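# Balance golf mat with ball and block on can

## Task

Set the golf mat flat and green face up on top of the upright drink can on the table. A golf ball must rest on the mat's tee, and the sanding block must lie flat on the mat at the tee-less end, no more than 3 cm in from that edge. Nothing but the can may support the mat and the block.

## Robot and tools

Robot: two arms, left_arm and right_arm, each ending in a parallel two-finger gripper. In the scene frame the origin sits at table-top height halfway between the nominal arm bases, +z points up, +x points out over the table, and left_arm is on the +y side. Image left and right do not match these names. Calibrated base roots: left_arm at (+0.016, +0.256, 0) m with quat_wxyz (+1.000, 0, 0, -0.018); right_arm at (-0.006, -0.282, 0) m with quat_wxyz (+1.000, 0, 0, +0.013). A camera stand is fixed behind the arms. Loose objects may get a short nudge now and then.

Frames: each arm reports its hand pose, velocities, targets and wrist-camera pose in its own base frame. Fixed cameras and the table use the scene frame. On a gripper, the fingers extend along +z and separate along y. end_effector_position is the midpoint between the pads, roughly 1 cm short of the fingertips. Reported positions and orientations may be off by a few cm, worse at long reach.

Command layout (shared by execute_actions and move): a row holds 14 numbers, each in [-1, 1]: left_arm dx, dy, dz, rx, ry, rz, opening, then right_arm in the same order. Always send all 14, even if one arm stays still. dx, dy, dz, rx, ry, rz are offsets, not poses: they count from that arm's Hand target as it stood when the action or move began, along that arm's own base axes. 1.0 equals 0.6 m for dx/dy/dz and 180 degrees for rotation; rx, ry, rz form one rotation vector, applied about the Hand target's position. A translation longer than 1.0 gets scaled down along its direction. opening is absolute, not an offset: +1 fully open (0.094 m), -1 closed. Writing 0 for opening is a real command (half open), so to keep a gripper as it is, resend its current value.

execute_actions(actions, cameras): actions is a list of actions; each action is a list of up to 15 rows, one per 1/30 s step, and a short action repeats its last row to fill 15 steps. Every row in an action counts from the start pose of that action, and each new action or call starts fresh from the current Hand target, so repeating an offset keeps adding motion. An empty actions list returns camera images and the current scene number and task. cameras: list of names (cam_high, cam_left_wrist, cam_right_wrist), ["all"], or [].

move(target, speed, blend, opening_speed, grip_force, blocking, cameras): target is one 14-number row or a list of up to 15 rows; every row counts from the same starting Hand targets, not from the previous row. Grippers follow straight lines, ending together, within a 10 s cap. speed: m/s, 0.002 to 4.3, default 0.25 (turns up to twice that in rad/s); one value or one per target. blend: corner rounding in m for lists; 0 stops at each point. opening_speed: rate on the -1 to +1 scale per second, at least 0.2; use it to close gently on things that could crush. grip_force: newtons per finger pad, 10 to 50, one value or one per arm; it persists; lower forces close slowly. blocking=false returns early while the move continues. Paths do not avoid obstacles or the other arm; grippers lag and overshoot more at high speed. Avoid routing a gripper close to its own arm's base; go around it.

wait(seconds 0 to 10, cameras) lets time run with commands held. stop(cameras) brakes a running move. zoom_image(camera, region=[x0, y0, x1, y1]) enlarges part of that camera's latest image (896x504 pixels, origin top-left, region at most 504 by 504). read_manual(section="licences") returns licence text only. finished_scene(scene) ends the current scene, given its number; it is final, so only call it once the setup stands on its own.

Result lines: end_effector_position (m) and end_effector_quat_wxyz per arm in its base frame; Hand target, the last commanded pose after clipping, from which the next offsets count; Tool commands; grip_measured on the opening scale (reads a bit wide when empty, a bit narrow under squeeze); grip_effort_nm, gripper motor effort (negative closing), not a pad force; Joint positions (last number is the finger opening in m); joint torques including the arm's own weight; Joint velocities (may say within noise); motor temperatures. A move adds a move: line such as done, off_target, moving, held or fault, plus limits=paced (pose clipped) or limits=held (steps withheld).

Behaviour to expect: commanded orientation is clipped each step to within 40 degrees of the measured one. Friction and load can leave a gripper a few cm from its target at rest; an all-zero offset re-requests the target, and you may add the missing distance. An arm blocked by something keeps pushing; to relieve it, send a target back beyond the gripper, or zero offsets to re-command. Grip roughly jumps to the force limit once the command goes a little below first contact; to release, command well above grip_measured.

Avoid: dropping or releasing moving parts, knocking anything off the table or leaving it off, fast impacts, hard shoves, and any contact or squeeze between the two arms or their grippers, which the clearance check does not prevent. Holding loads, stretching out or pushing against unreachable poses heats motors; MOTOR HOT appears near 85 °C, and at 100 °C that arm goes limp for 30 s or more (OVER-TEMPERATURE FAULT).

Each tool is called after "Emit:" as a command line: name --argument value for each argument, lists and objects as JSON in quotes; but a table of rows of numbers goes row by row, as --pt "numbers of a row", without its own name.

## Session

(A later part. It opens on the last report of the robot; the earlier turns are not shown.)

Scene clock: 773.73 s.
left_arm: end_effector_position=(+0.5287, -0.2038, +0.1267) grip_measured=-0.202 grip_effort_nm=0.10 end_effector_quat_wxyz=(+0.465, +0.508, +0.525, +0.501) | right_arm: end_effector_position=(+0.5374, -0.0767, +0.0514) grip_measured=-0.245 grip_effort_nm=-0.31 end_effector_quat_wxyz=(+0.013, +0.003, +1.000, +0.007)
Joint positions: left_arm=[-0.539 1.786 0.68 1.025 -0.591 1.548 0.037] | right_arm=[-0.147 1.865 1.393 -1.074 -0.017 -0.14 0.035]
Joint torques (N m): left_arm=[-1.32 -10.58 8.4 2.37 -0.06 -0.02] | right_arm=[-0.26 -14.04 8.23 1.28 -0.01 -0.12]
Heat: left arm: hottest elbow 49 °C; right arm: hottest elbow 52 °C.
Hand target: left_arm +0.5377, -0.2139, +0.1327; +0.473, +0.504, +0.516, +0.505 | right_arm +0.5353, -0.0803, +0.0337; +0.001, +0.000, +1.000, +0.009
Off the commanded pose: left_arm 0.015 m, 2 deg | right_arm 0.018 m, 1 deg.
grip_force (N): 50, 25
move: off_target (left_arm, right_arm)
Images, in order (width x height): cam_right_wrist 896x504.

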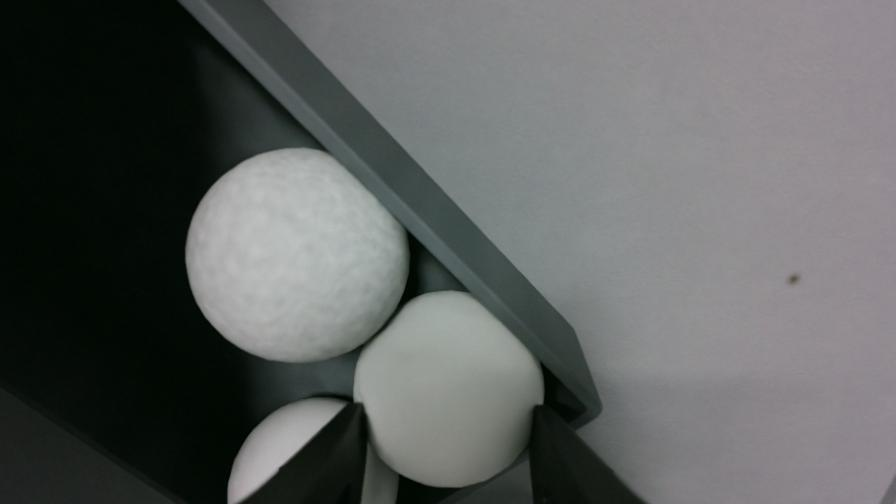

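Emit:
move --pt "0 0 0 0 0 0 -0.2 0 0 0 0 0 0 0.1" --pt "0 0 0 0 0 0 -0.2 0 0 -0.025 0 0 0 0.1" --speed 0.05

Emit:
move --target '[0,0,0,0,0,0,-0.2,0,0,0,0,0,0,-0.25]' --opening_speed 0.5 --cameras '["cam_right_wrist"]'

Scene clock: 777.53 s.
left_arm: end_effector_position=(+0.5287, -0.2038, +0.1267) grip_measured=-0.202 grip_effort_nm=0.11 end_effector_quat_wxyz=(+0.465, +0.508, +0.525, +0.501) | right_arm: end_effector_position=(+0.5414, -0.0773, +0.0459) grip_measured=+0.097 grip_effort_nm=0.13 end_effector_quat_wxyz=(+0.021, +0.003, +1.000, +0.006)
Joint positions: left_arm=[-0.539 1.786 0.68 1.025 -0.591 1.548 0.037] | right_arm=[-0.147 1.872 1.387 -1.045 -0.017 -0.14 0.052]
Joint torques (N m): left_arm=[-0.85 -10.64 8.49 2.4 -0.12 -0.02] | right_arm=[-0.09 -13.16 7.34 1.43 -0.02 -0.13]
Heat: left arm: hottest elbow 49 °C; right arm: hottest elbow 52 °C.
Hand target: left_arm +0.5377, -0.2139, +0.1327; +0.473, +0.504, +0.516, +0.505 | right_arm +0.5352, -0.0803, +0.0187; +0.001, +0.000, +1.000, +0.009
Off the commanded pose: left_arm 0.015 m, 2 deg | right_arm 0.028 m, 2 deg.
grip_force (N): 50, 25
move: off_target (left_arm, right_arm)

Scene clock: 778.60 s.
left_arm: end_effector_position=(+0.5287, -0.2038, +0.1267) grip_measured=-0.202 grip_effort_nm=0.11 end_effector_quat_wxyz=(+0.465, +0.508, +0.525, +0.501) | right_arm: end_effector_position=(+0.5425, -0.0777, +0.0460) grip_measured=-0.132 grip_effort_nm=-0.47 end_effector_quat_wxyz=(+0.023, +0.003, +1.000, +0.005)
Joint positions: left_arm=[-0.539 1.786 0.68 1.025 -0.591 1.548 0.037] | right_arm=[-0.147 1.872 1.387 -1.041 -0.016 -0.14 0.041]
Joint torques (N m): left_arm=[-1.2 -10.81 8.59 2.58 -0.1 0.03] | right_arm=[-0.03 -13.39 7.38 1.24 -0.1 -0.14]
Heat: left arm: hottest elbow 49 °C; right arm: hottest elbow 52 °C.
Hand target: left_arm +0.5377, -0.2139, +0.1327; +0.473, +0.504, +0.516, +0.505 | right_arm +0.5352, -0.0803, +0.0187; +0.001, +0.000, +1.000, +0.009
Off the commanded pose: left_arm 0.015 m, 2 deg | right_arm 0.028 m, 3 deg.
grip_force (N): 50, 25
move: off_target (left_arm, right_arm)
Images, in order (width x height): cam_right_wrist 896x504.

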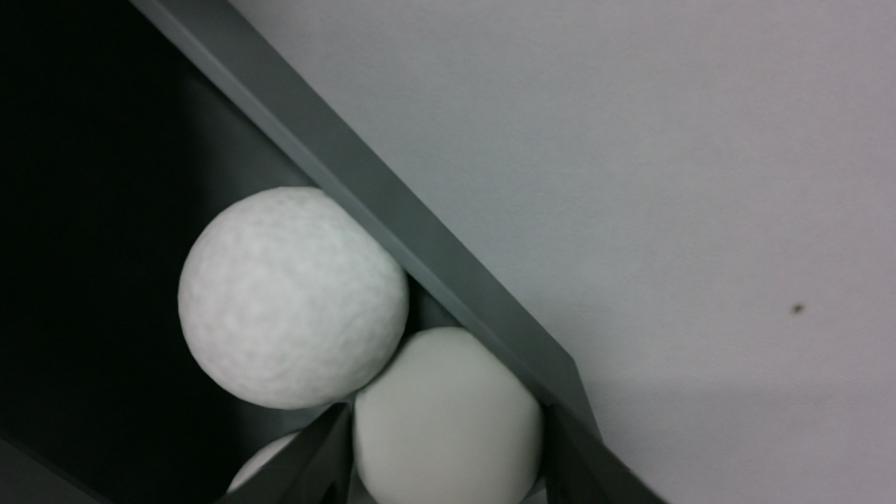

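Emit:
move --pt "0 0 0 0 0 0 -0.2 0 0 0.12 0 0 0 -0.25" --pt "0 0 0 0 0 0 -0.2 0 -0.02 0.45 0 0 0 -0.25" --speed '[0.06,0.2]' --blend '[0.02,0]' --cameras '["cam_right_wrist"]'

Scene clock: 784.03 s.
left_arm: end_effector_position=(+0.5287, -0.2038, +0.1267) grip_measured=-0.202 grip_effort_nm=0.11 end_effector_quat_wxyz=(+0.465, +0.508, +0.525, +0.501) | right_arm: end_effector_position=(+0.5275, -0.0854, +0.2762) grip_measured=-0.135 grip_effort_nm=-0.58 end_effector_quat_wxyz=(-0.009, +0.003, +1.000, +0.010)
Joint positions: left_arm=[-0.539 1.786 0.68 1.025 -0.591 1.548 0.037] | right_arm=[-0.165 1.759 1.848 -1.682 -0.017 -0.159 0.041]
Joint torques (N m): left_arm=[-1.26 -10.58 8.54 2.4 -0.1 -0.02] | right_arm=[-0.91 -15.5 13.48 0.31 -0.01 -0.14]
Heat: left arm: hottest elbow 49 °C; right arm: hottest elbow 52 °C.
Hand target: left_arm +0.5377, -0.2139, +0.1327; +0.473, +0.504, +0.516, +0.505 | right_arm +0.5352, -0.0923, +0.2888; +0.001, +0.000, +1.000, +0.009
Off the commanded pose: left_arm 0.015 m, 2 deg | right_arm 0.016 m, 1 deg.
joint sent to its limit (right arm) — joint 4 (wrist pitch), lower limit. The joint targets still meet the commanded pose.
grip_force (N): 50, 25
move: off_target (left_arm, right_arm)
Images, in order (width x height): cam_right_wrist 896x504.

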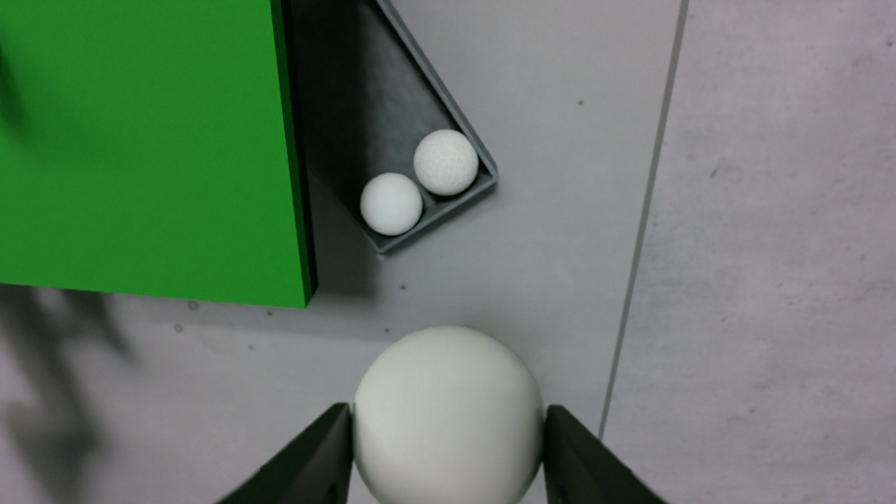

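Emit:
move --target '[0,0,0,0,0,0,-0.2,0.035,0.28,0.01,0,0,0,-0.25]' --speed 0.2 --cameras '["cam_high","cam_right_wrist"]'

Scene clock: 787.97 s.
left_arm: end_effector_position=(+0.5287, -0.2038, +0.1267) grip_measured=-0.202 grip_effort_nm=0.11 end_effector_quat_wxyz=(+0.465, +0.508, +0.525, +0.501) | right_arm: end_effector_position=(+0.5456, +0.0747, +0.2879) grip_measured=-0.135 grip_effort_nm=-0.58 end_effector_quat_wxyz=(+0.008, -0.007, +1.000, +0.011)
Joint positions: left_arm=[-0.539 1.786 0.68 1.025 -0.591 1.548 0.037] | right_arm=[0.131 1.782 1.911 -1.682 -0.019 0.117 0.041]
Joint torques (N m): left_arm=[-0.97 -9.93 8.57 2.44 -0.07 0.03] | right_arm=[0.26 -14.51 13.72 0.32 0.1 0.09]
Heat: left arm: hottest elbow 50 °C; right arm: hottest elbow 52 °C.
Hand target: left_arm +0.5377, -0.2139, +0.1327; +0.473, +0.504, +0.516, +0.505 | right_arm +0.5562, +0.0757, +0.2947; +0.001, +0.000, +1.000, +0.009
Off the commanded pose: left_arm 0.015 m, 2 deg | right_arm 0.013 m, 1 deg.
joint sent to its limit (right arm) — joint 4 (wrist pitch), lower limit. The joint targets still meet the commanded pose.
grip_force (N): 50, 25
move: off_target (left_arm, right_arm)
Images, in order (width x height): cam_high 896x504, cam_right_wrist 896x504.

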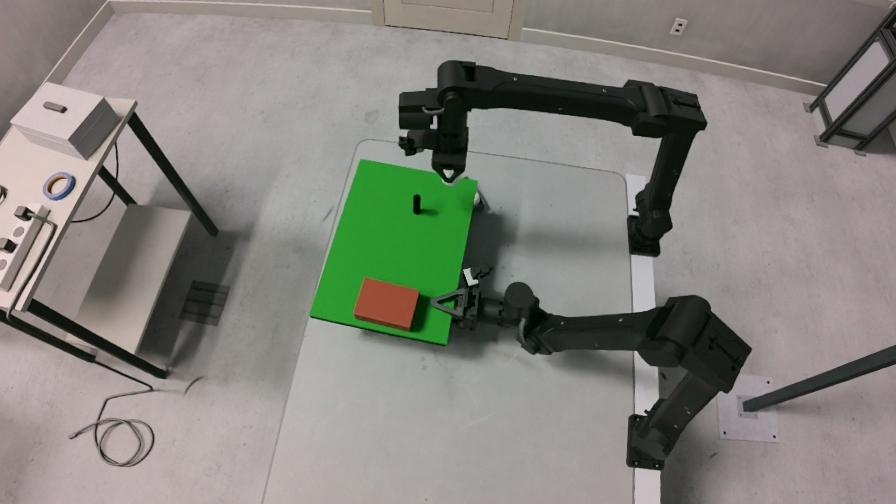

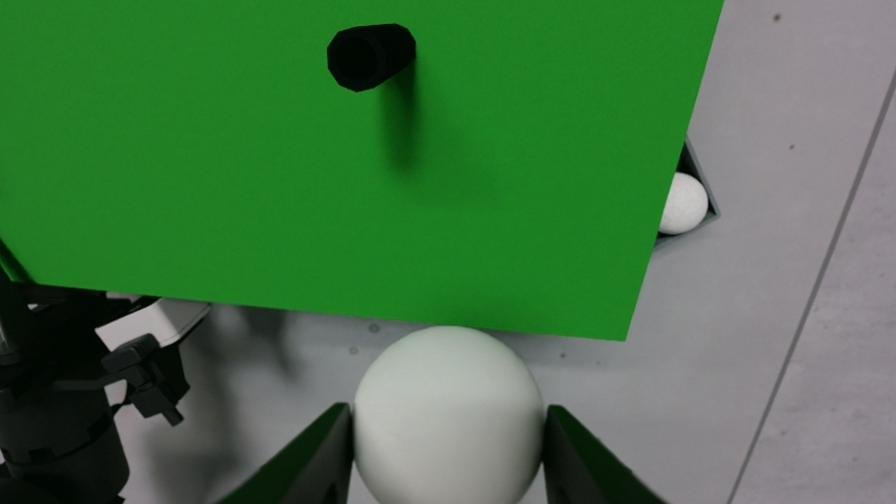

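Emit:
move --target '[0,0,0,0,0,0,-0.2,0.0,0.035,-0.1,0,0,0,-0.25]' --speed 0.15 --cameras '["cam_right_wrist"]'

Scene clock: 803.07 s.
left_arm: end_effector_position=(+0.5287, -0.2038, +0.1267) grip_measured=-0.202 grip_effort_nm=0.11 end_effector_quat_wxyz=(+0.465, +0.508, +0.525, +0.501) | right_arm: end_effector_position=(+0.5523, +0.0930, +0.2424) grip_measured=-0.135 grip_effort_nm=-0.58 end_effector_quat_wxyz=(+0.003, -0.004, +1.000, +0.010)
Joint positions: left_arm=[-0.539 1.786 0.68 1.025 -0.591 1.548 0.037] | right_arm=[0.162 1.806 1.825 -1.581 -0.019 0.153 0.041]
Joint torques (N m): left_arm=[-1.08 -10.64 8.57 2.36 -0.11 0.01] | right_arm=[0.91 -15.5 9.81 1.14 0.07 0.13]
Heat: left arm: hottest elbow 50 °C; right arm: hottest elbow 52 °C.
Hand target: left_arm +0.5377, -0.2139, +0.1327; +0.473, +0.504, +0.516, +0.505 | right_arm +0.5562, +0.0969, +0.2348; +0.001, +0.000, +1.000, +0.009
Off the commanded pose: left_arm 0.015 m, 2 deg | right_arm 0.009 m, 1 deg.
grip_force (N): 50, 25
move: off_target (left_arm)
Images, in order (width x height): cam_right_wrist 896x504.

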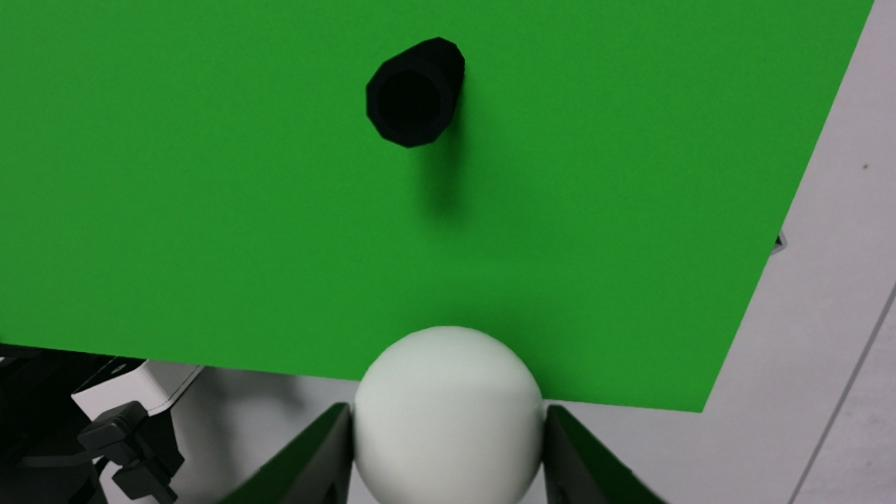

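Emit:
move --target '[0,0,0,0,0,0,-0.2,0.015,0.015,-0.033,0,0,0,-0.25]' --speed 0.1 --cameras '["cam_right_wrist"]'

Scene clock: 809.40 s.
left_arm: end_effector_position=(+0.5287, -0.2038, +0.1267) grip_measured=-0.202 grip_effort_nm=0.11 end_effector_quat_wxyz=(+0.465, +0.508, +0.525, +0.501) | right_arm: end_effector_position=(+0.5618, +0.0996, +0.2260) grip_measured=-0.135 grip_effort_nm=-0.58 end_effector_quat_wxyz=(+0.006, -0.002, +1.000, +0.011)
Joint positions: left_arm=[-0.539 1.786 0.68 1.025 -0.591 1.548 0.037] | right_arm=[0.17 1.831 1.818 -1.542 -0.019 0.166 0.041]
Joint torques (N m): left_arm=[-1.03 -10.81 8.59 2.43 -0.09 0.01] | right_arm=[1.14 -15.38 9.68 1.21 0.07 0.12]
Heat: left arm: hottest elbow 50 °C; right arm: hottest elbow 52 °C.
Hand target: left_arm +0.5377, -0.2139, +0.1327; +0.473, +0.504, +0.516, +0.505 | right_arm +0.5652, +0.1057, +0.2150; +0.001, +0.000, +1.000, +0.009
Off the commanded pose: left_arm 0.015 m, 2 deg | right_arm 0.013 m, 1 deg.
grip_force (N): 50, 25
move: off_target (left_arm, right_arm)
Images, in order (width x height): cam_right_wrist 896x504.

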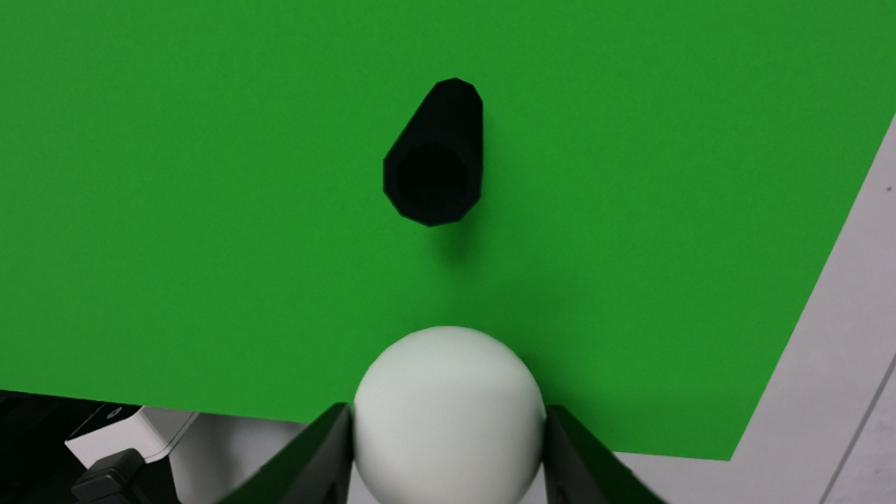

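Emit:
move --pt "0 0 0 0 0 0 -0.2 0 0 0.06 0 0 0 -0.25" --pt "0 0 0 0 0 0 -0.2 0.08 0.004 0.06 0 0 0 -0.25" --speed 0.1 --cameras '["cam_high","cam_right_wrist"]'

Scene clock: 816.30 s.
left_arm: end_effector_position=(+0.5287, -0.2038, +0.1267) grip_measured=-0.202 grip_effort_nm=0.11 end_effector_quat_wxyz=(+0.465, +0.508, +0.525, +0.501) | right_arm: end_effector_position=(+0.6029, +0.1065, +0.2482) grip_measured=-0.135 grip_effort_nm=-0.58 end_effector_quat_wxyz=(+0.000, -0.002, +1.000, +0.009)
Joint positions: left_arm=[-0.539 1.786 0.68 1.025 -0.591 1.548 0.037] | right_arm=[0.17 1.972 2.086 -1.683 -0.018 0.167 0.041]
Joint torques (N m): left_arm=[-1.08 -10.58 8.51 2.52 -0.08 -0.01] | right_arm=[0.44 -16.97 13.67 0.32 0.04 0.04]
Heat: left arm: hottest elbow 50 °C; right arm: hottest elbow 52 °C.
Hand target: left_arm +0.5377, -0.2139, +0.1327; +0.473, +0.504, +0.516, +0.505 | right_arm +0.6132, +0.1081, +0.2510; +0.001, +0.000, +1.000, +0.009
Off the commanded pose: left_arm 0.015 m, 2 deg | right_arm 0.011 m, 0 deg.
joint sent to its limit (right arm) — joint 4 (wrist pitch), lower limit. The joint targets still meet the commanded pose.
grip_force (N): 50, 25
move: off_target (left_arm, right_arm)
Images, in order (width x height): cam_high 896x504, cam_right_wrist 896x504.

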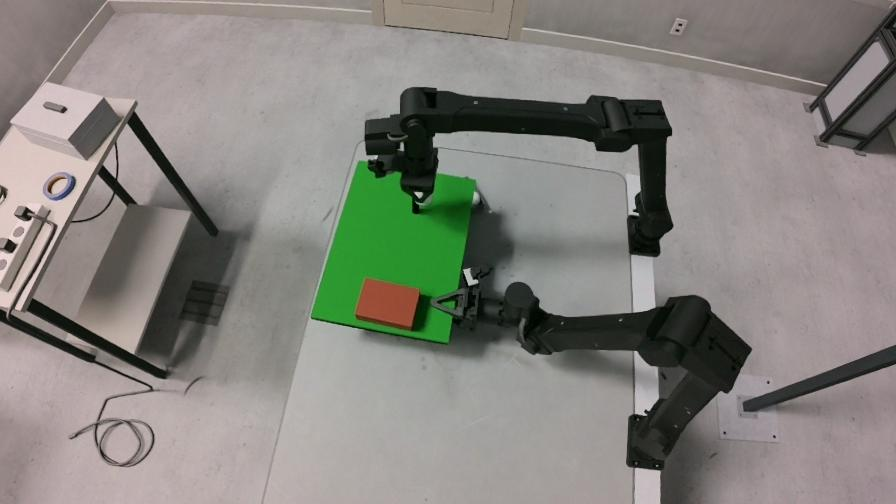

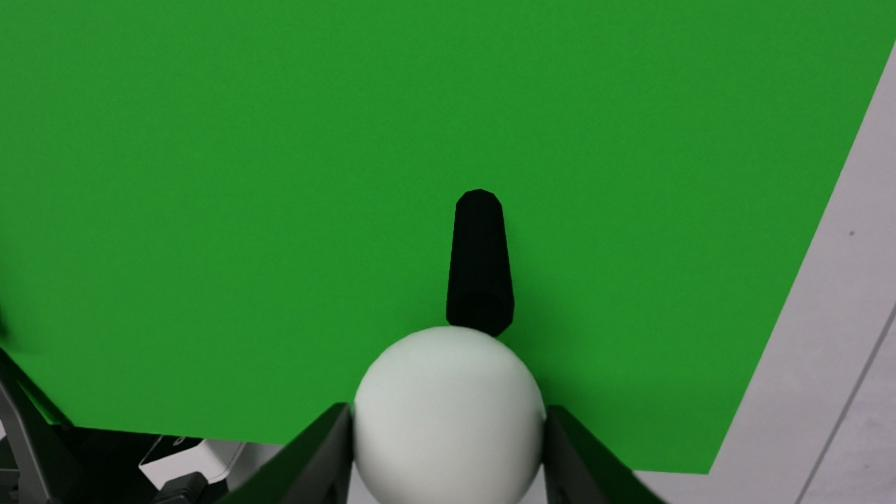

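Emit:
move --target '[0,0,0,0,0,0,-0.2,0.01,-0.01,0,0,0,0,-0.25]' --speed 0.1 --cameras '["cam_right_wrist"]'

Scene clock: 819.43 s.
left_arm: end_effector_position=(+0.5287, -0.2038, +0.1267) grip_measured=-0.202 grip_effort_nm=0.11 end_effector_quat_wxyz=(+0.465, +0.508, +0.525, +0.501) | right_arm: end_effector_position=(+0.6071, +0.1072, +0.2505) grip_measured=-0.135 grip_effort_nm=-0.58 end_effector_quat_wxyz=(+0.004, -0.002, +1.000, +0.010)
Joint positions: left_arm=[-0.539 1.786 0.68 1.025 -0.591 1.548 0.037] | right_arm=[0.17 1.979 2.103 -1.683 -0.018 0.167 0.041]
Joint torques (N m): left_arm=[-0.91 -10.64 8.61 2.5 -0.07 0] | right_arm=[-0.67 -16.56 13.67 0.42 0.07 -0.09]
Heat: left arm: hottest elbow 50 °C; right arm: hottest elbow 53 °C.
Hand target: left_arm +0.5377, -0.2139, +0.1327; +0.473, +0.504, +0.516, +0.505 | right_arm +0.6192, +0.1021, +0.2509; +0.001, +0.000, +1.000, +0.009
Off the commanded pose: left_arm 0.015 m, 2 deg | right_arm 0.013 m, 1 deg.
joint sent to its limit (right arm) — joint 4 (wrist pitch), lower limit. The joint targets still meet the commanded pose.
grip_force (N): 50, 25
move: off_target (left_arm, right_arm)
Images, in order (width x height): cam_right_wrist 896x504.

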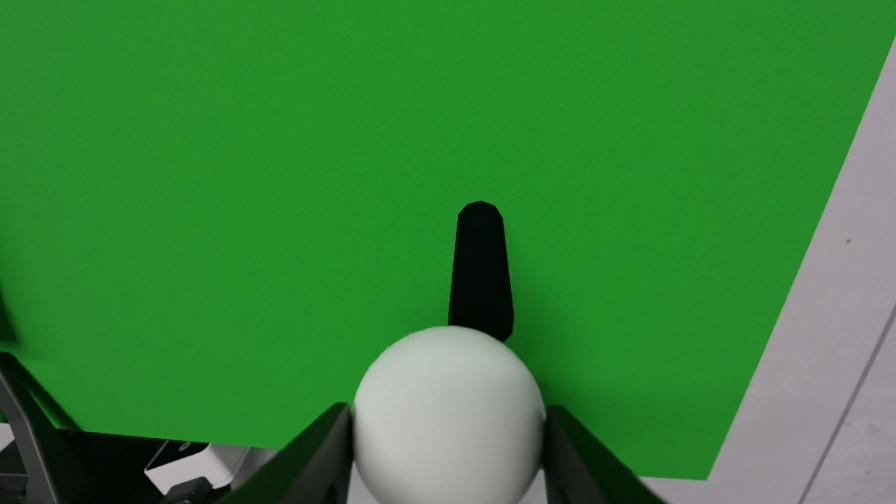

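Emit:
move --target '[0,0,0,0,0,0,-0.2,0,-0.016,-0.015,0,0,0,-0.25]' --speed 0.1 --cameras '["cam_right_wrist"]'

Scene clock: 822.47 s.
left_arm: end_effector_position=(+0.5287, -0.2038, +0.1267) grip_measured=-0.202 grip_effort_nm=0.10 end_effector_quat_wxyz=(+0.465, +0.508, +0.525, +0.501) | right_arm: end_effector_position=(+0.6088, +0.0987, +0.2491) grip_measured=-0.135 grip_effort_nm=-0.58 end_effector_quat_wxyz=(+0.003, +0.002, +1.000, +0.010)
Joint positions: left_arm=[-0.539 1.786 0.68 1.025 -0.591 1.548 0.037] | right_arm=[0.156 1.981 2.103 -1.683 -0.018 0.16 0.041]
Joint torques (N m): left_arm=[-1.08 -10.52 8.44 2.45 -0.08 0.01] | right_arm=[-0.56 -16.44 12.41 0.59 0.07 -0.19]
Heat: left arm: hottest elbow 50 °C; right arm: hottest elbow 53 °C.
Hand target: left_arm +0.5377, -0.2139, +0.1327; +0.473, +0.504, +0.516, +0.505 | right_arm +0.6192, +0.0925, +0.2420; +0.001, +0.000, +1.000, +0.009
Off the commanded pose: left_arm 0.015 m, 2 deg | right_arm 0.014 m, 0 deg.
grip_force (N): 50, 25
move: off_target (left_arm, right_arm)
Images, in order (width x height): cam_right_wrist 896x504.

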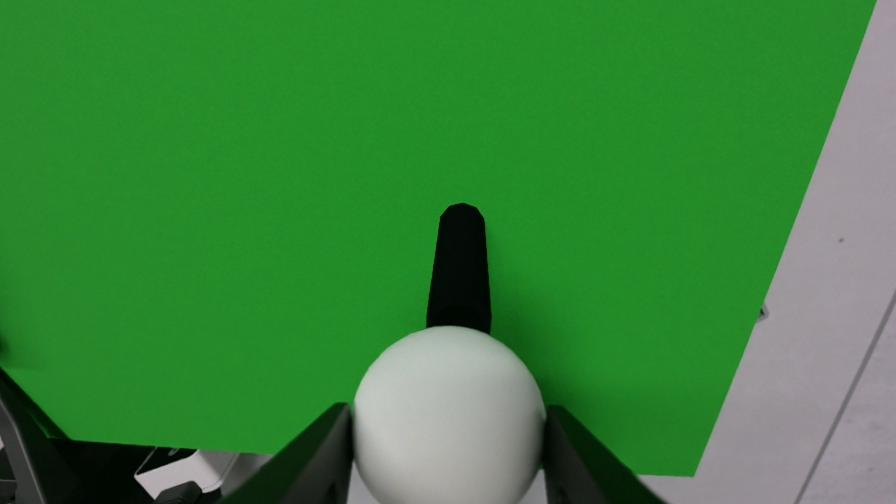

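Emit:
move --target '[0,0,0,0,0,0,-0.2,-0.003,-0.006,-0.018,0,0,0,-0.25]' --speed 0.04 --cameras '["cam_high","cam_right_wrist"]'

Scene clock: 827.20 s.
left_arm: end_effector_position=(+0.5287, -0.2038, +0.1267) grip_measured=-0.202 grip_effort_nm=0.11 end_effector_quat_wxyz=(+0.465, +0.508, +0.525, +0.501) | right_arm: end_effector_position=(+0.6126, +0.0962, +0.2470) grip_measured=-0.135 grip_effort_nm=-0.58 end_effector_quat_wxyz=(+0.010, +0.001, +1.000, +0.011)
Joint positions: left_arm=[-0.539 1.786 0.68 1.025 -0.591 1.548 0.037] | right_arm=[0.151 1.981 2.097 -1.664 -0.018 0.154 0.041]
Joint torques (N m): left_arm=[-1.38 -10.52 8.53 2.37 -0.1 0] | right_arm=[-0.97 -17.26 8.98 1.31 0.05 -0.16]
Heat: left arm: hottest elbow 50 °C; right arm: hottest elbow 53 °C.
Hand target: left_arm +0.5377, -0.2139, +0.1327; +0.473, +0.504, +0.516, +0.505 | right_arm +0.6174, +0.0889, +0.2312; +0.001, +0.000, +1.000, +0.009
Off the commanded pose: left_arm 0.015 m, 2 deg | right_arm 0.018 m, 1 deg.
grip_force (N): 50, 25
move: off_target (left_arm, right_arm)
Images, in order (width x height): cam_high 896x504, cam_right_wrist 896x504.

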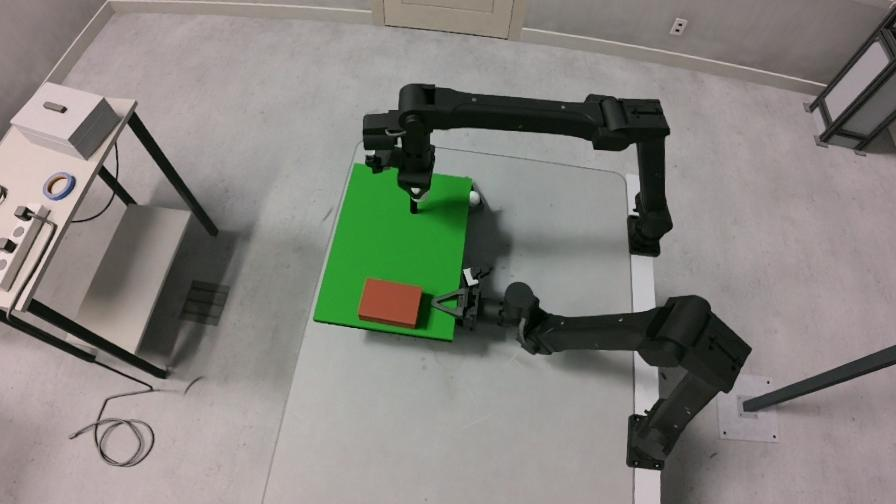

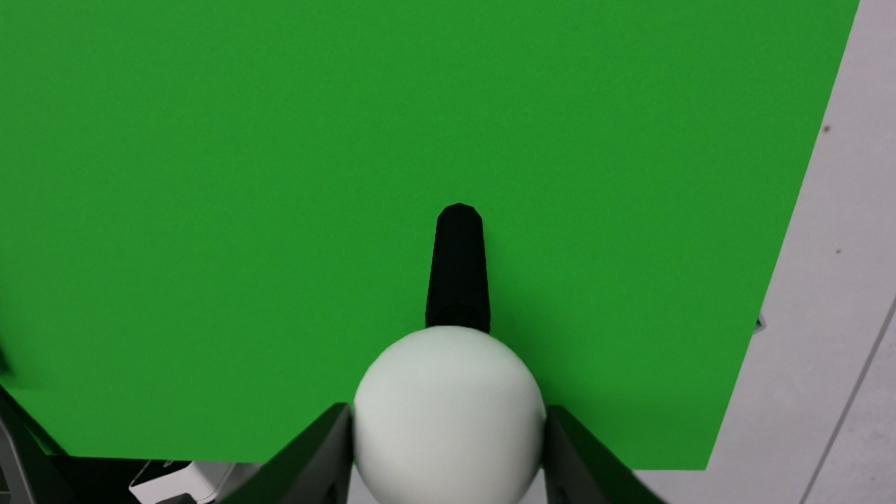

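Emit:
move --pt "0 0 0 0 0 0 -0.2 0 0 0.05 0 0 0 -0.25" --pt "0 0 0 0 0 0 -0.2 0.022 0 0.05 0 0 0 -0.25" --speed 0.08 --cameras '["all"]'

Scene clock: 835.07 s.
left_arm: end_effector_position=(+0.5287, -0.2038, +0.1267) grip_measured=-0.202 grip_effort_nm=0.11 end_effector_quat_wxyz=(+0.465, +0.508, +0.525, +0.501) | right_arm: end_effector_position=(+0.6195, +0.0939, +0.2586) grip_measured=-0.135 grip_effort_nm=-0.57 end_effector_quat_wxyz=(+0.019, +0.003, +1.000, +0.012)
Joint positions: left_arm=[-0.539 1.786 0.68 1.025 -0.591 1.548 0.037] | right_arm=[0.146 1.993 2.146 -1.683 -0.018 0.153 0.041]
Joint torques (N m): left_arm=[-0.97 -10.58 8.42 2.41 -0.11 -0.03] | right_arm=[-0.56 -17.49 13.61 0.47 0.02 -0.15]
Heat: left arm: hottest elbow 50 °C; right arm: hottest elbow 52 °C.
Hand target: left_arm +0.5377, -0.2139, +0.1327; +0.473, +0.504, +0.516, +0.505 | right_arm +0.6305, +0.0890, +0.2610; +0.001, +0.000, +1.000, +0.009
Off the commanded pose: left_arm 0.015 m, 2 deg | right_arm 0.012 m, 2 deg.
joint sent to its limit (right arm) — joint 4 (wrist pitch), lower limit. The joint targets are off in orientation, not in position.
grip_force (N): 50, 25
move: off_target (left_arm, right_arm)

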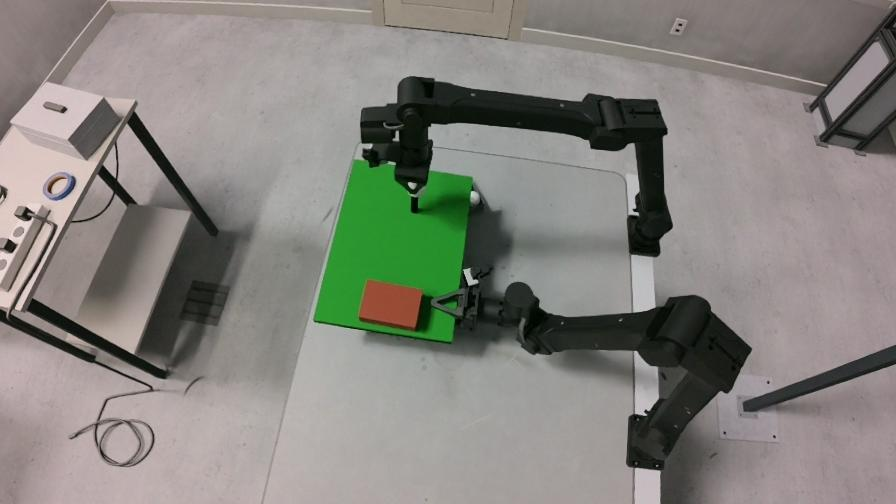

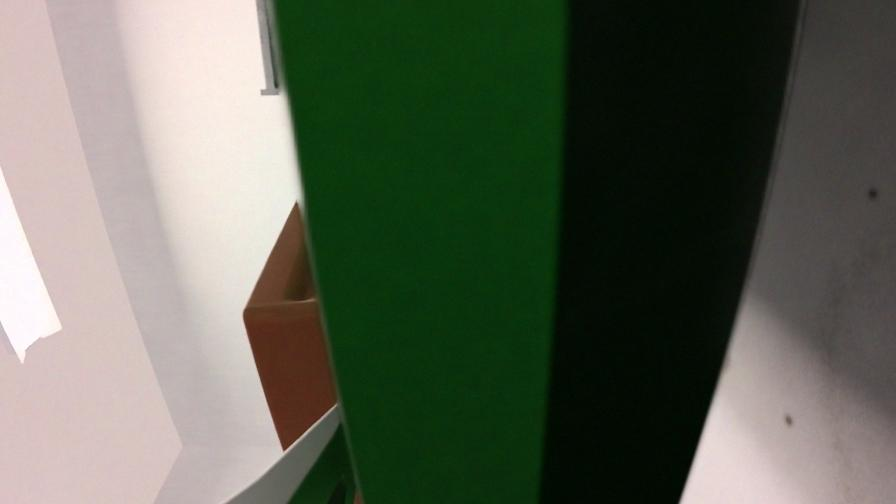

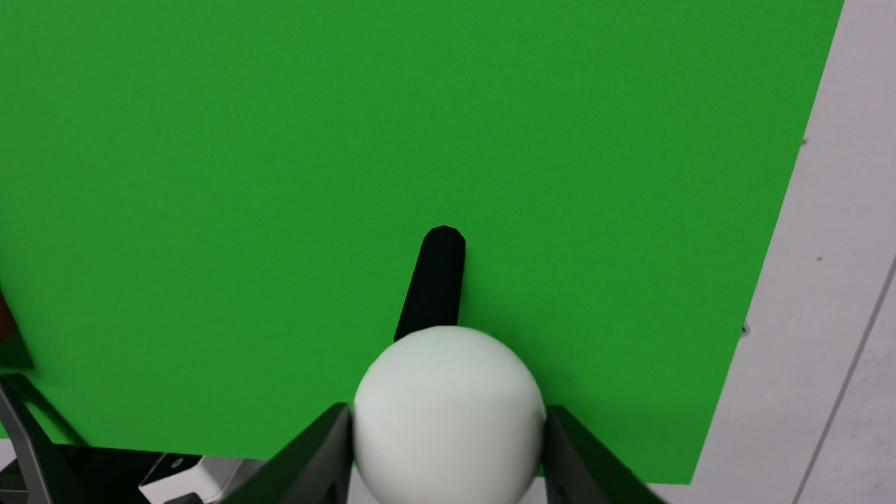

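Emit:
move --target '[0,0,0,0,0,0,-0.2,-0.003,0.017,0,0,0,0,-0.25]' --speed 0.08 --cameras '["cam_right_wrist"]'

Scene clock: 840.37 s.
left_arm: end_effector_position=(+0.5287, -0.2038, +0.1267) grip_measured=-0.202 grip_effort_nm=0.10 end_effector_quat_wxyz=(+0.465, +0.508, +0.525, +0.501) | right_arm: end_effector_position=(+0.6195, +0.0939, +0.2586) grip_measured=-0.135 grip_effort_nm=-0.58 end_effector_quat_wxyz=(+0.019, +0.003, +1.000, +0.012)
Joint positions: left_arm=[-0.539 1.786 0.68 1.025 -0.591 1.548 0.037] | right_arm=[0.146 1.993 2.146 -1.683 -0.018 0.153 0.041]
Joint torques (N m): left_arm=[-1.2 -10.7 8.39 2.36 -0.1 -0.01] | right_arm=[0.73 -17.08 13.55 0.42 0.06 -0.02]
Heat: left arm: hottest elbow 50 °C; right arm: hottest elbow 53 °C.
Hand target: left_arm +0.5377, -0.2139, +0.1327; +0.473, +0.504, +0.516, +0.505 | right_arm +0.6287, +0.0992, +0.2610; +0.001, +0.000, +1.000, +0.009
Off the commanded pose: left_arm 0.015 m, 2 deg | right_arm 0.011 m, 2 deg.
joint sent to its limit (right arm) — joint 4 (wrist pitch), lower limit. The joint targets are off in orientation, not in position.
grip_force (N): 50, 25
move: off_target (left_arm, right_arm)
Images, in order (width x height): cam_right_wrist 896x504.

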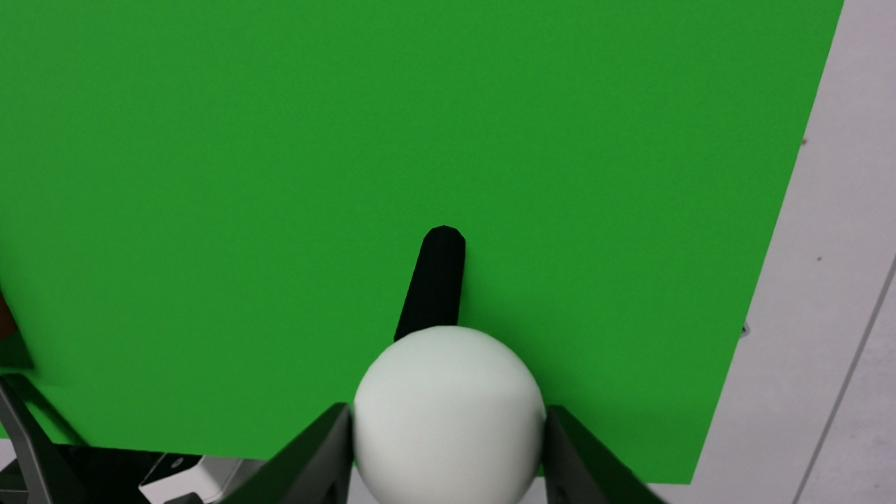

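Emit:
move --target '[0,0,0,0,0,0,-0.2,-0.003,0.012,0.006,0,0,0,-0.25]' --speed 0.08 --cameras '["cam_right_wrist"]'

Scene clock: 842.43 s.
left_arm: end_effector_position=(+0.5287, -0.2038, +0.1267) grip_measured=-0.202 grip_effort_nm=0.11 end_effector_quat_wxyz=(+0.465, +0.508, +0.525, +0.501) | right_arm: end_effector_position=(+0.6186, +0.0990, +0.2586) grip_measured=-0.135 grip_effort_nm=-0.58 end_effector_quat_wxyz=(+0.019, +0.000, +1.000, +0.012)
Joint positions: left_arm=[-0.539 1.786 0.68 1.025 -0.591 1.548 0.037] | right_arm=[0.154 1.993 2.146 -1.683 -0.018 0.154 0.041]
Joint torques (N m): left_arm=[-1.2 -10.75 8.55 2.51 -0.11 0.03] | right_arm=[1.2 -17.49 13.56 0.4 0.07 0.06]
Heat: left arm: hottest elbow 50 °C; right arm: hottest elbow 53 °C.
Hand target: left_arm +0.5377, -0.2139, +0.1327; +0.473, +0.504, +0.516, +0.505 | right_arm +0.6269, +0.1064, +0.2646; +0.001, +0.000, +1.000, +0.009
Off the commanded pose: left_arm 0.015 m, 2 deg | right_arm 0.013 m, 2 deg.
joint sent to its limit (right arm) — joint 4 (wrist pitch), lower limit. The joint targets are off in orientation, not in position.
grip_force (N): 50, 25
move: off_target (left_arm, right_arm)
Images, in order (width x height): cam_right_wrist 896x504.

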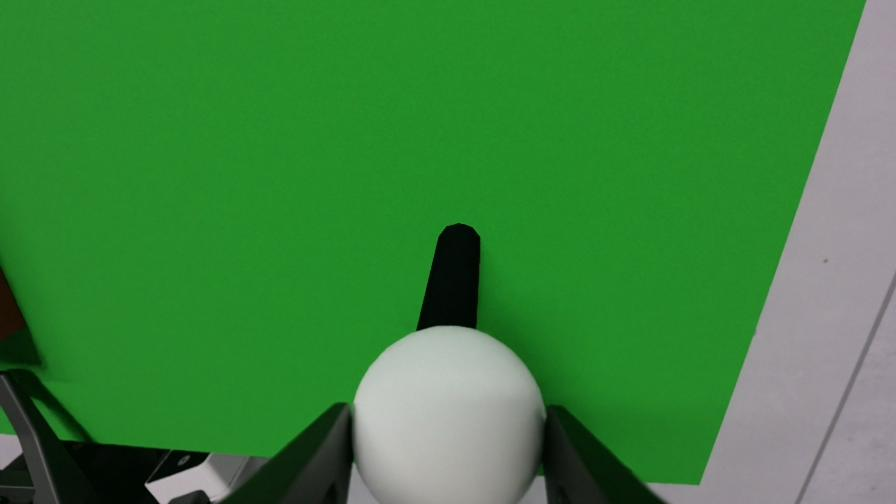

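Emit:
move --target '[0,0,0,0,0,0,-0.2,0,0,-0.022,0,0,0,-0.25]' --speed 0.04 --cameras '["cam_right_wrist"]'

Scene clock: 850.60 s.
left_arm: end_effector_position=(+0.5287, -0.2038, +0.1267) grip_measured=-0.202 grip_effort_nm=0.10 end_effector_quat_wxyz=(+0.465, +0.508, +0.525, +0.501) | right_arm: end_effector_position=(+0.6195, +0.0992, +0.2542) grip_measured=-0.135 grip_effort_nm=-0.58 end_effector_quat_wxyz=(+0.015, +0.000, +1.000, +0.012)
Joint positions: left_arm=[-0.539 1.786 0.68 1.025 -0.591 1.548 0.037] | right_arm=[0.154 2 2.146 -1.683 -0.018 0.154 0.041]
Joint torques (N m): left_arm=[-1.26 -11.11 8.44 2.4 -0.09 -0.01] | right_arm=[1.26 -16.79 12.74 0.42 0.05 0.08]
Heat: left arm: hottest elbow 50 °C; right arm: hottest elbow 53 °C.
Hand target: left_arm +0.5377, -0.2139, +0.1327; +0.473, +0.504, +0.516, +0.505 | right_arm +0.6269, +0.1064, +0.2515; +0.001, +0.000, +1.000, +0.009
Off the commanded pose: left_arm 0.015 m, 2 deg | right_arm 0.011 m, 2 deg.
joint sent to its limit (right arm) — joint 4 (wrist pitch), lower limit. The joint targets still meet the commanded pose.
grip_force (N): 50, 25
move: off_target (left_arm, right_arm)
Images, in order (width x height): cam_right_wrist 896x504.

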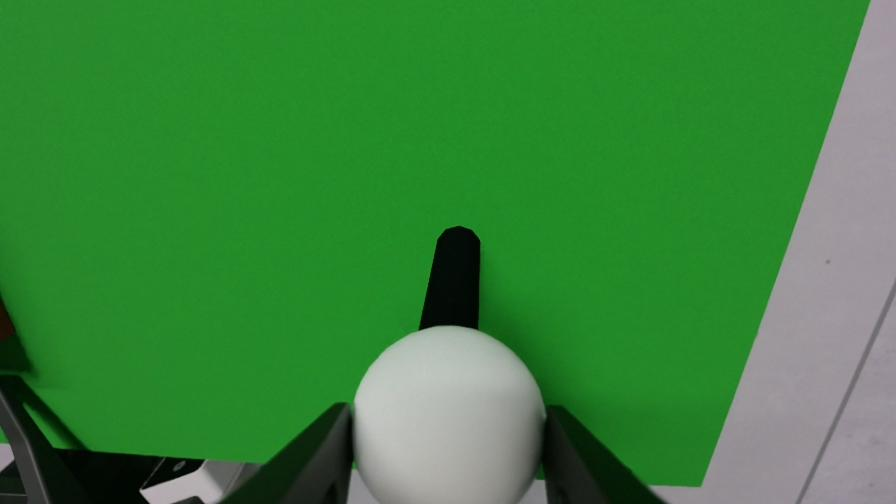

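Emit:
move --target '[0,0,0,0,0,0,-0.2,0,0,-0.012,0,0,0,-0.25]' --speed 0.03 --cameras '["all"]'

Scene clock: 853.50 s.
left_arm: end_effector_position=(+0.5287, -0.2038, +0.1267) grip_measured=-0.202 grip_effort_nm=0.10 end_effector_quat_wxyz=(+0.465, +0.508, +0.525, +0.501) | right_arm: end_effector_position=(+0.6201, +0.0993, +0.2515) grip_measured=-0.135 grip_effort_nm=-0.58 end_effector_quat_wxyz=(+0.013, +0.000, +1.000, +0.011)
Joint positions: left_arm=[-0.539 1.786 0.68 1.025 -0.591 1.548 0.037] | right_arm=[0.154 2.005 2.146 -1.683 -0.018 0.154 0.041]
Joint torques (N m): left_arm=[-0.79 -10.4 8.49 2.43 -0.1 0.05] | right_arm=[1.26 -16.97 12.26 0.46 0.05 0.06]
Heat: left arm: hottest elbow 50 °C; right arm: hottest elbow 53 °C.
Hand target: left_arm +0.5377, -0.2139, +0.1327; +0.473, +0.504, +0.516, +0.505 | right_arm +0.6269, +0.1064, +0.2442; +0.001, +0.000, +1.000, +0.009
Off the commanded pose: left_arm 0.015 m, 2 deg | right_arm 0.012 m, 1 deg.
joint sent to its limit (right arm) — joint 4 (wrist pitch), lower limit. The joint targets still meet the commanded pose.
grip_force (N): 50, 25
move: off_target (left_arm, right_arm)

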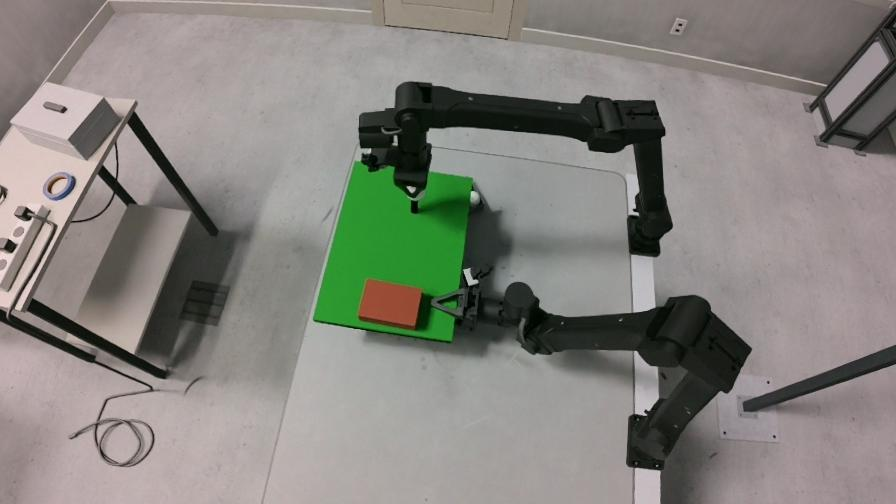

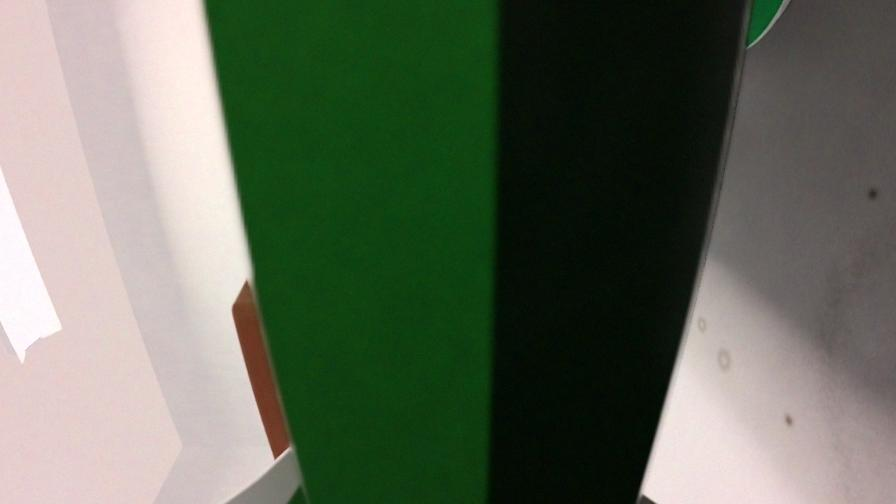

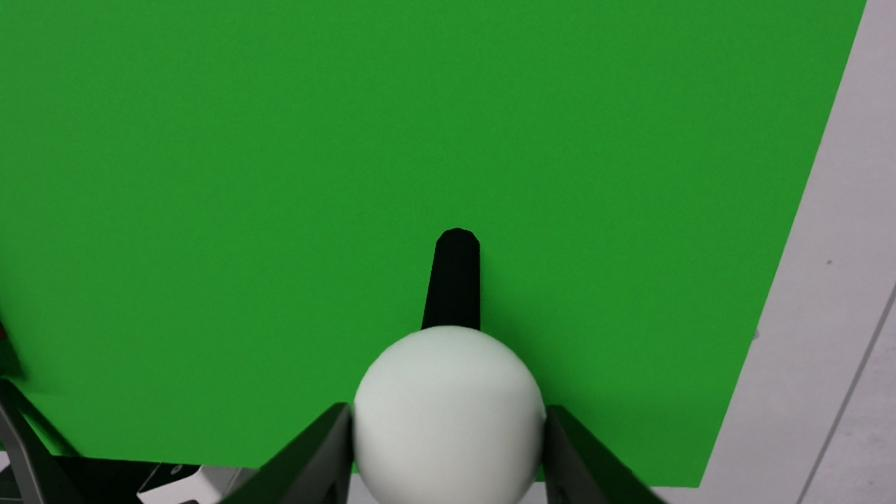

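Emit:
move --target '[0,0,0,0,0,0,-0.2,0,0,-0.012,0,0,0,-0.25]' --speed 0.03 --cameras '["cam_left_wrist","cam_right_wrist"]'

Scene clock: 856.73 s.
left_arm: end_effector_position=(+0.5287, -0.2038, +0.1267) grip_measured=-0.202 grip_effort_nm=0.10 end_effector_quat_wxyz=(+0.465, +0.508, +0.525, +0.501) | right_arm: end_effector_position=(+0.6205, +0.0990, +0.2498) grip_measured=-0.135 grip_effort_nm=-0.58 end_effector_quat_wxyz=(+0.012, +0.000, +1.000, +0.010)
Joint positions: left_arm=[-0.539 1.786 0.68 1.025 -0.591 1.548 0.037] | right_arm=[0.154 2.007 2.146 -1.683 -0.016 0.154 0.041]
Joint torques (N m): left_arm=[-1.38 -10.7 8.58 2.39 -0.07 0] | right_arm=[1.26 -16.97 11.92 0.53 -0.01 0.06]
Heat: left arm: hottest elbow 50 °C; right arm: hottest elbow 53 °C.
Hand target: left_arm +0.5377, -0.2139, +0.1327; +0.473, +0.504, +0.516, +0.505 | right_arm +0.6269, +0.1064, +0.2370; +0.001, +0.000, +1.000, +0.009
Off the commanded pose: left_arm 0.015 m, 2 deg | right_arm 0.016 m, 1 deg.
joint sent to its limit (right arm) — joint 4 (wrist pitch), lower limit. The joint targets still meet the commanded pose.
grip_force (N): 50, 25
move: off_target (left_arm, right_arm)
Images, in order (width x height): cam_left_wrist 896x504, cam_right_wrist 896x504.

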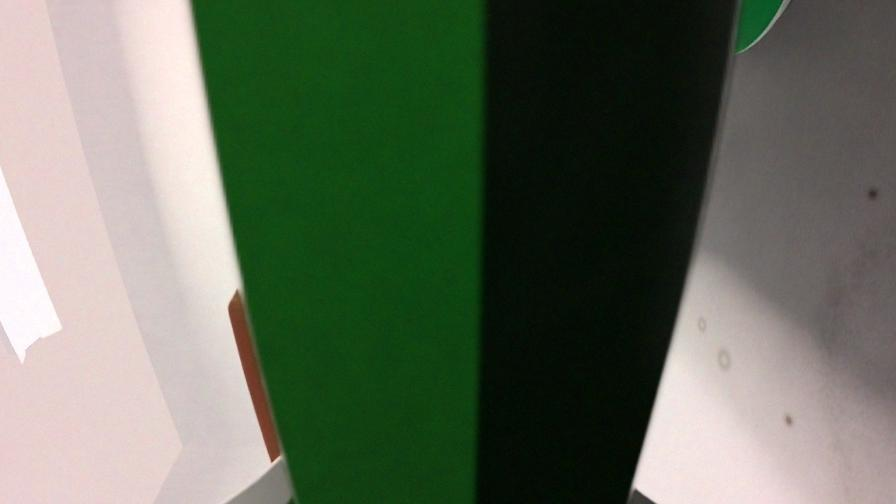

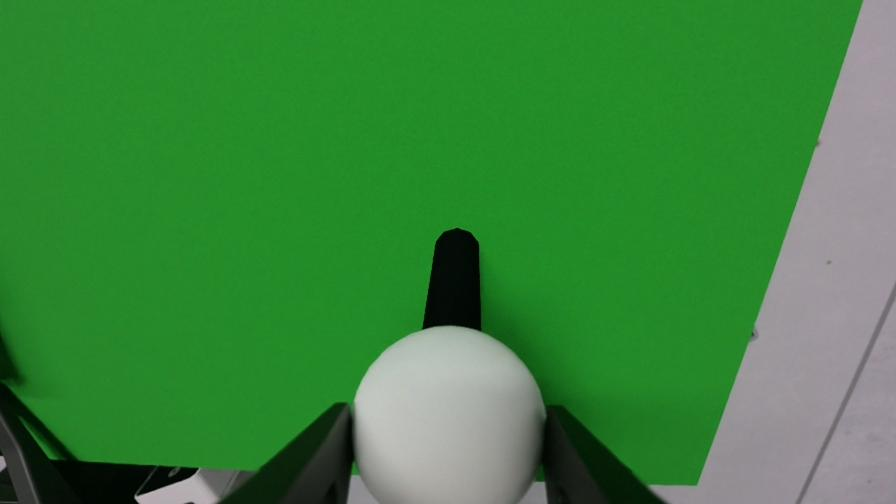

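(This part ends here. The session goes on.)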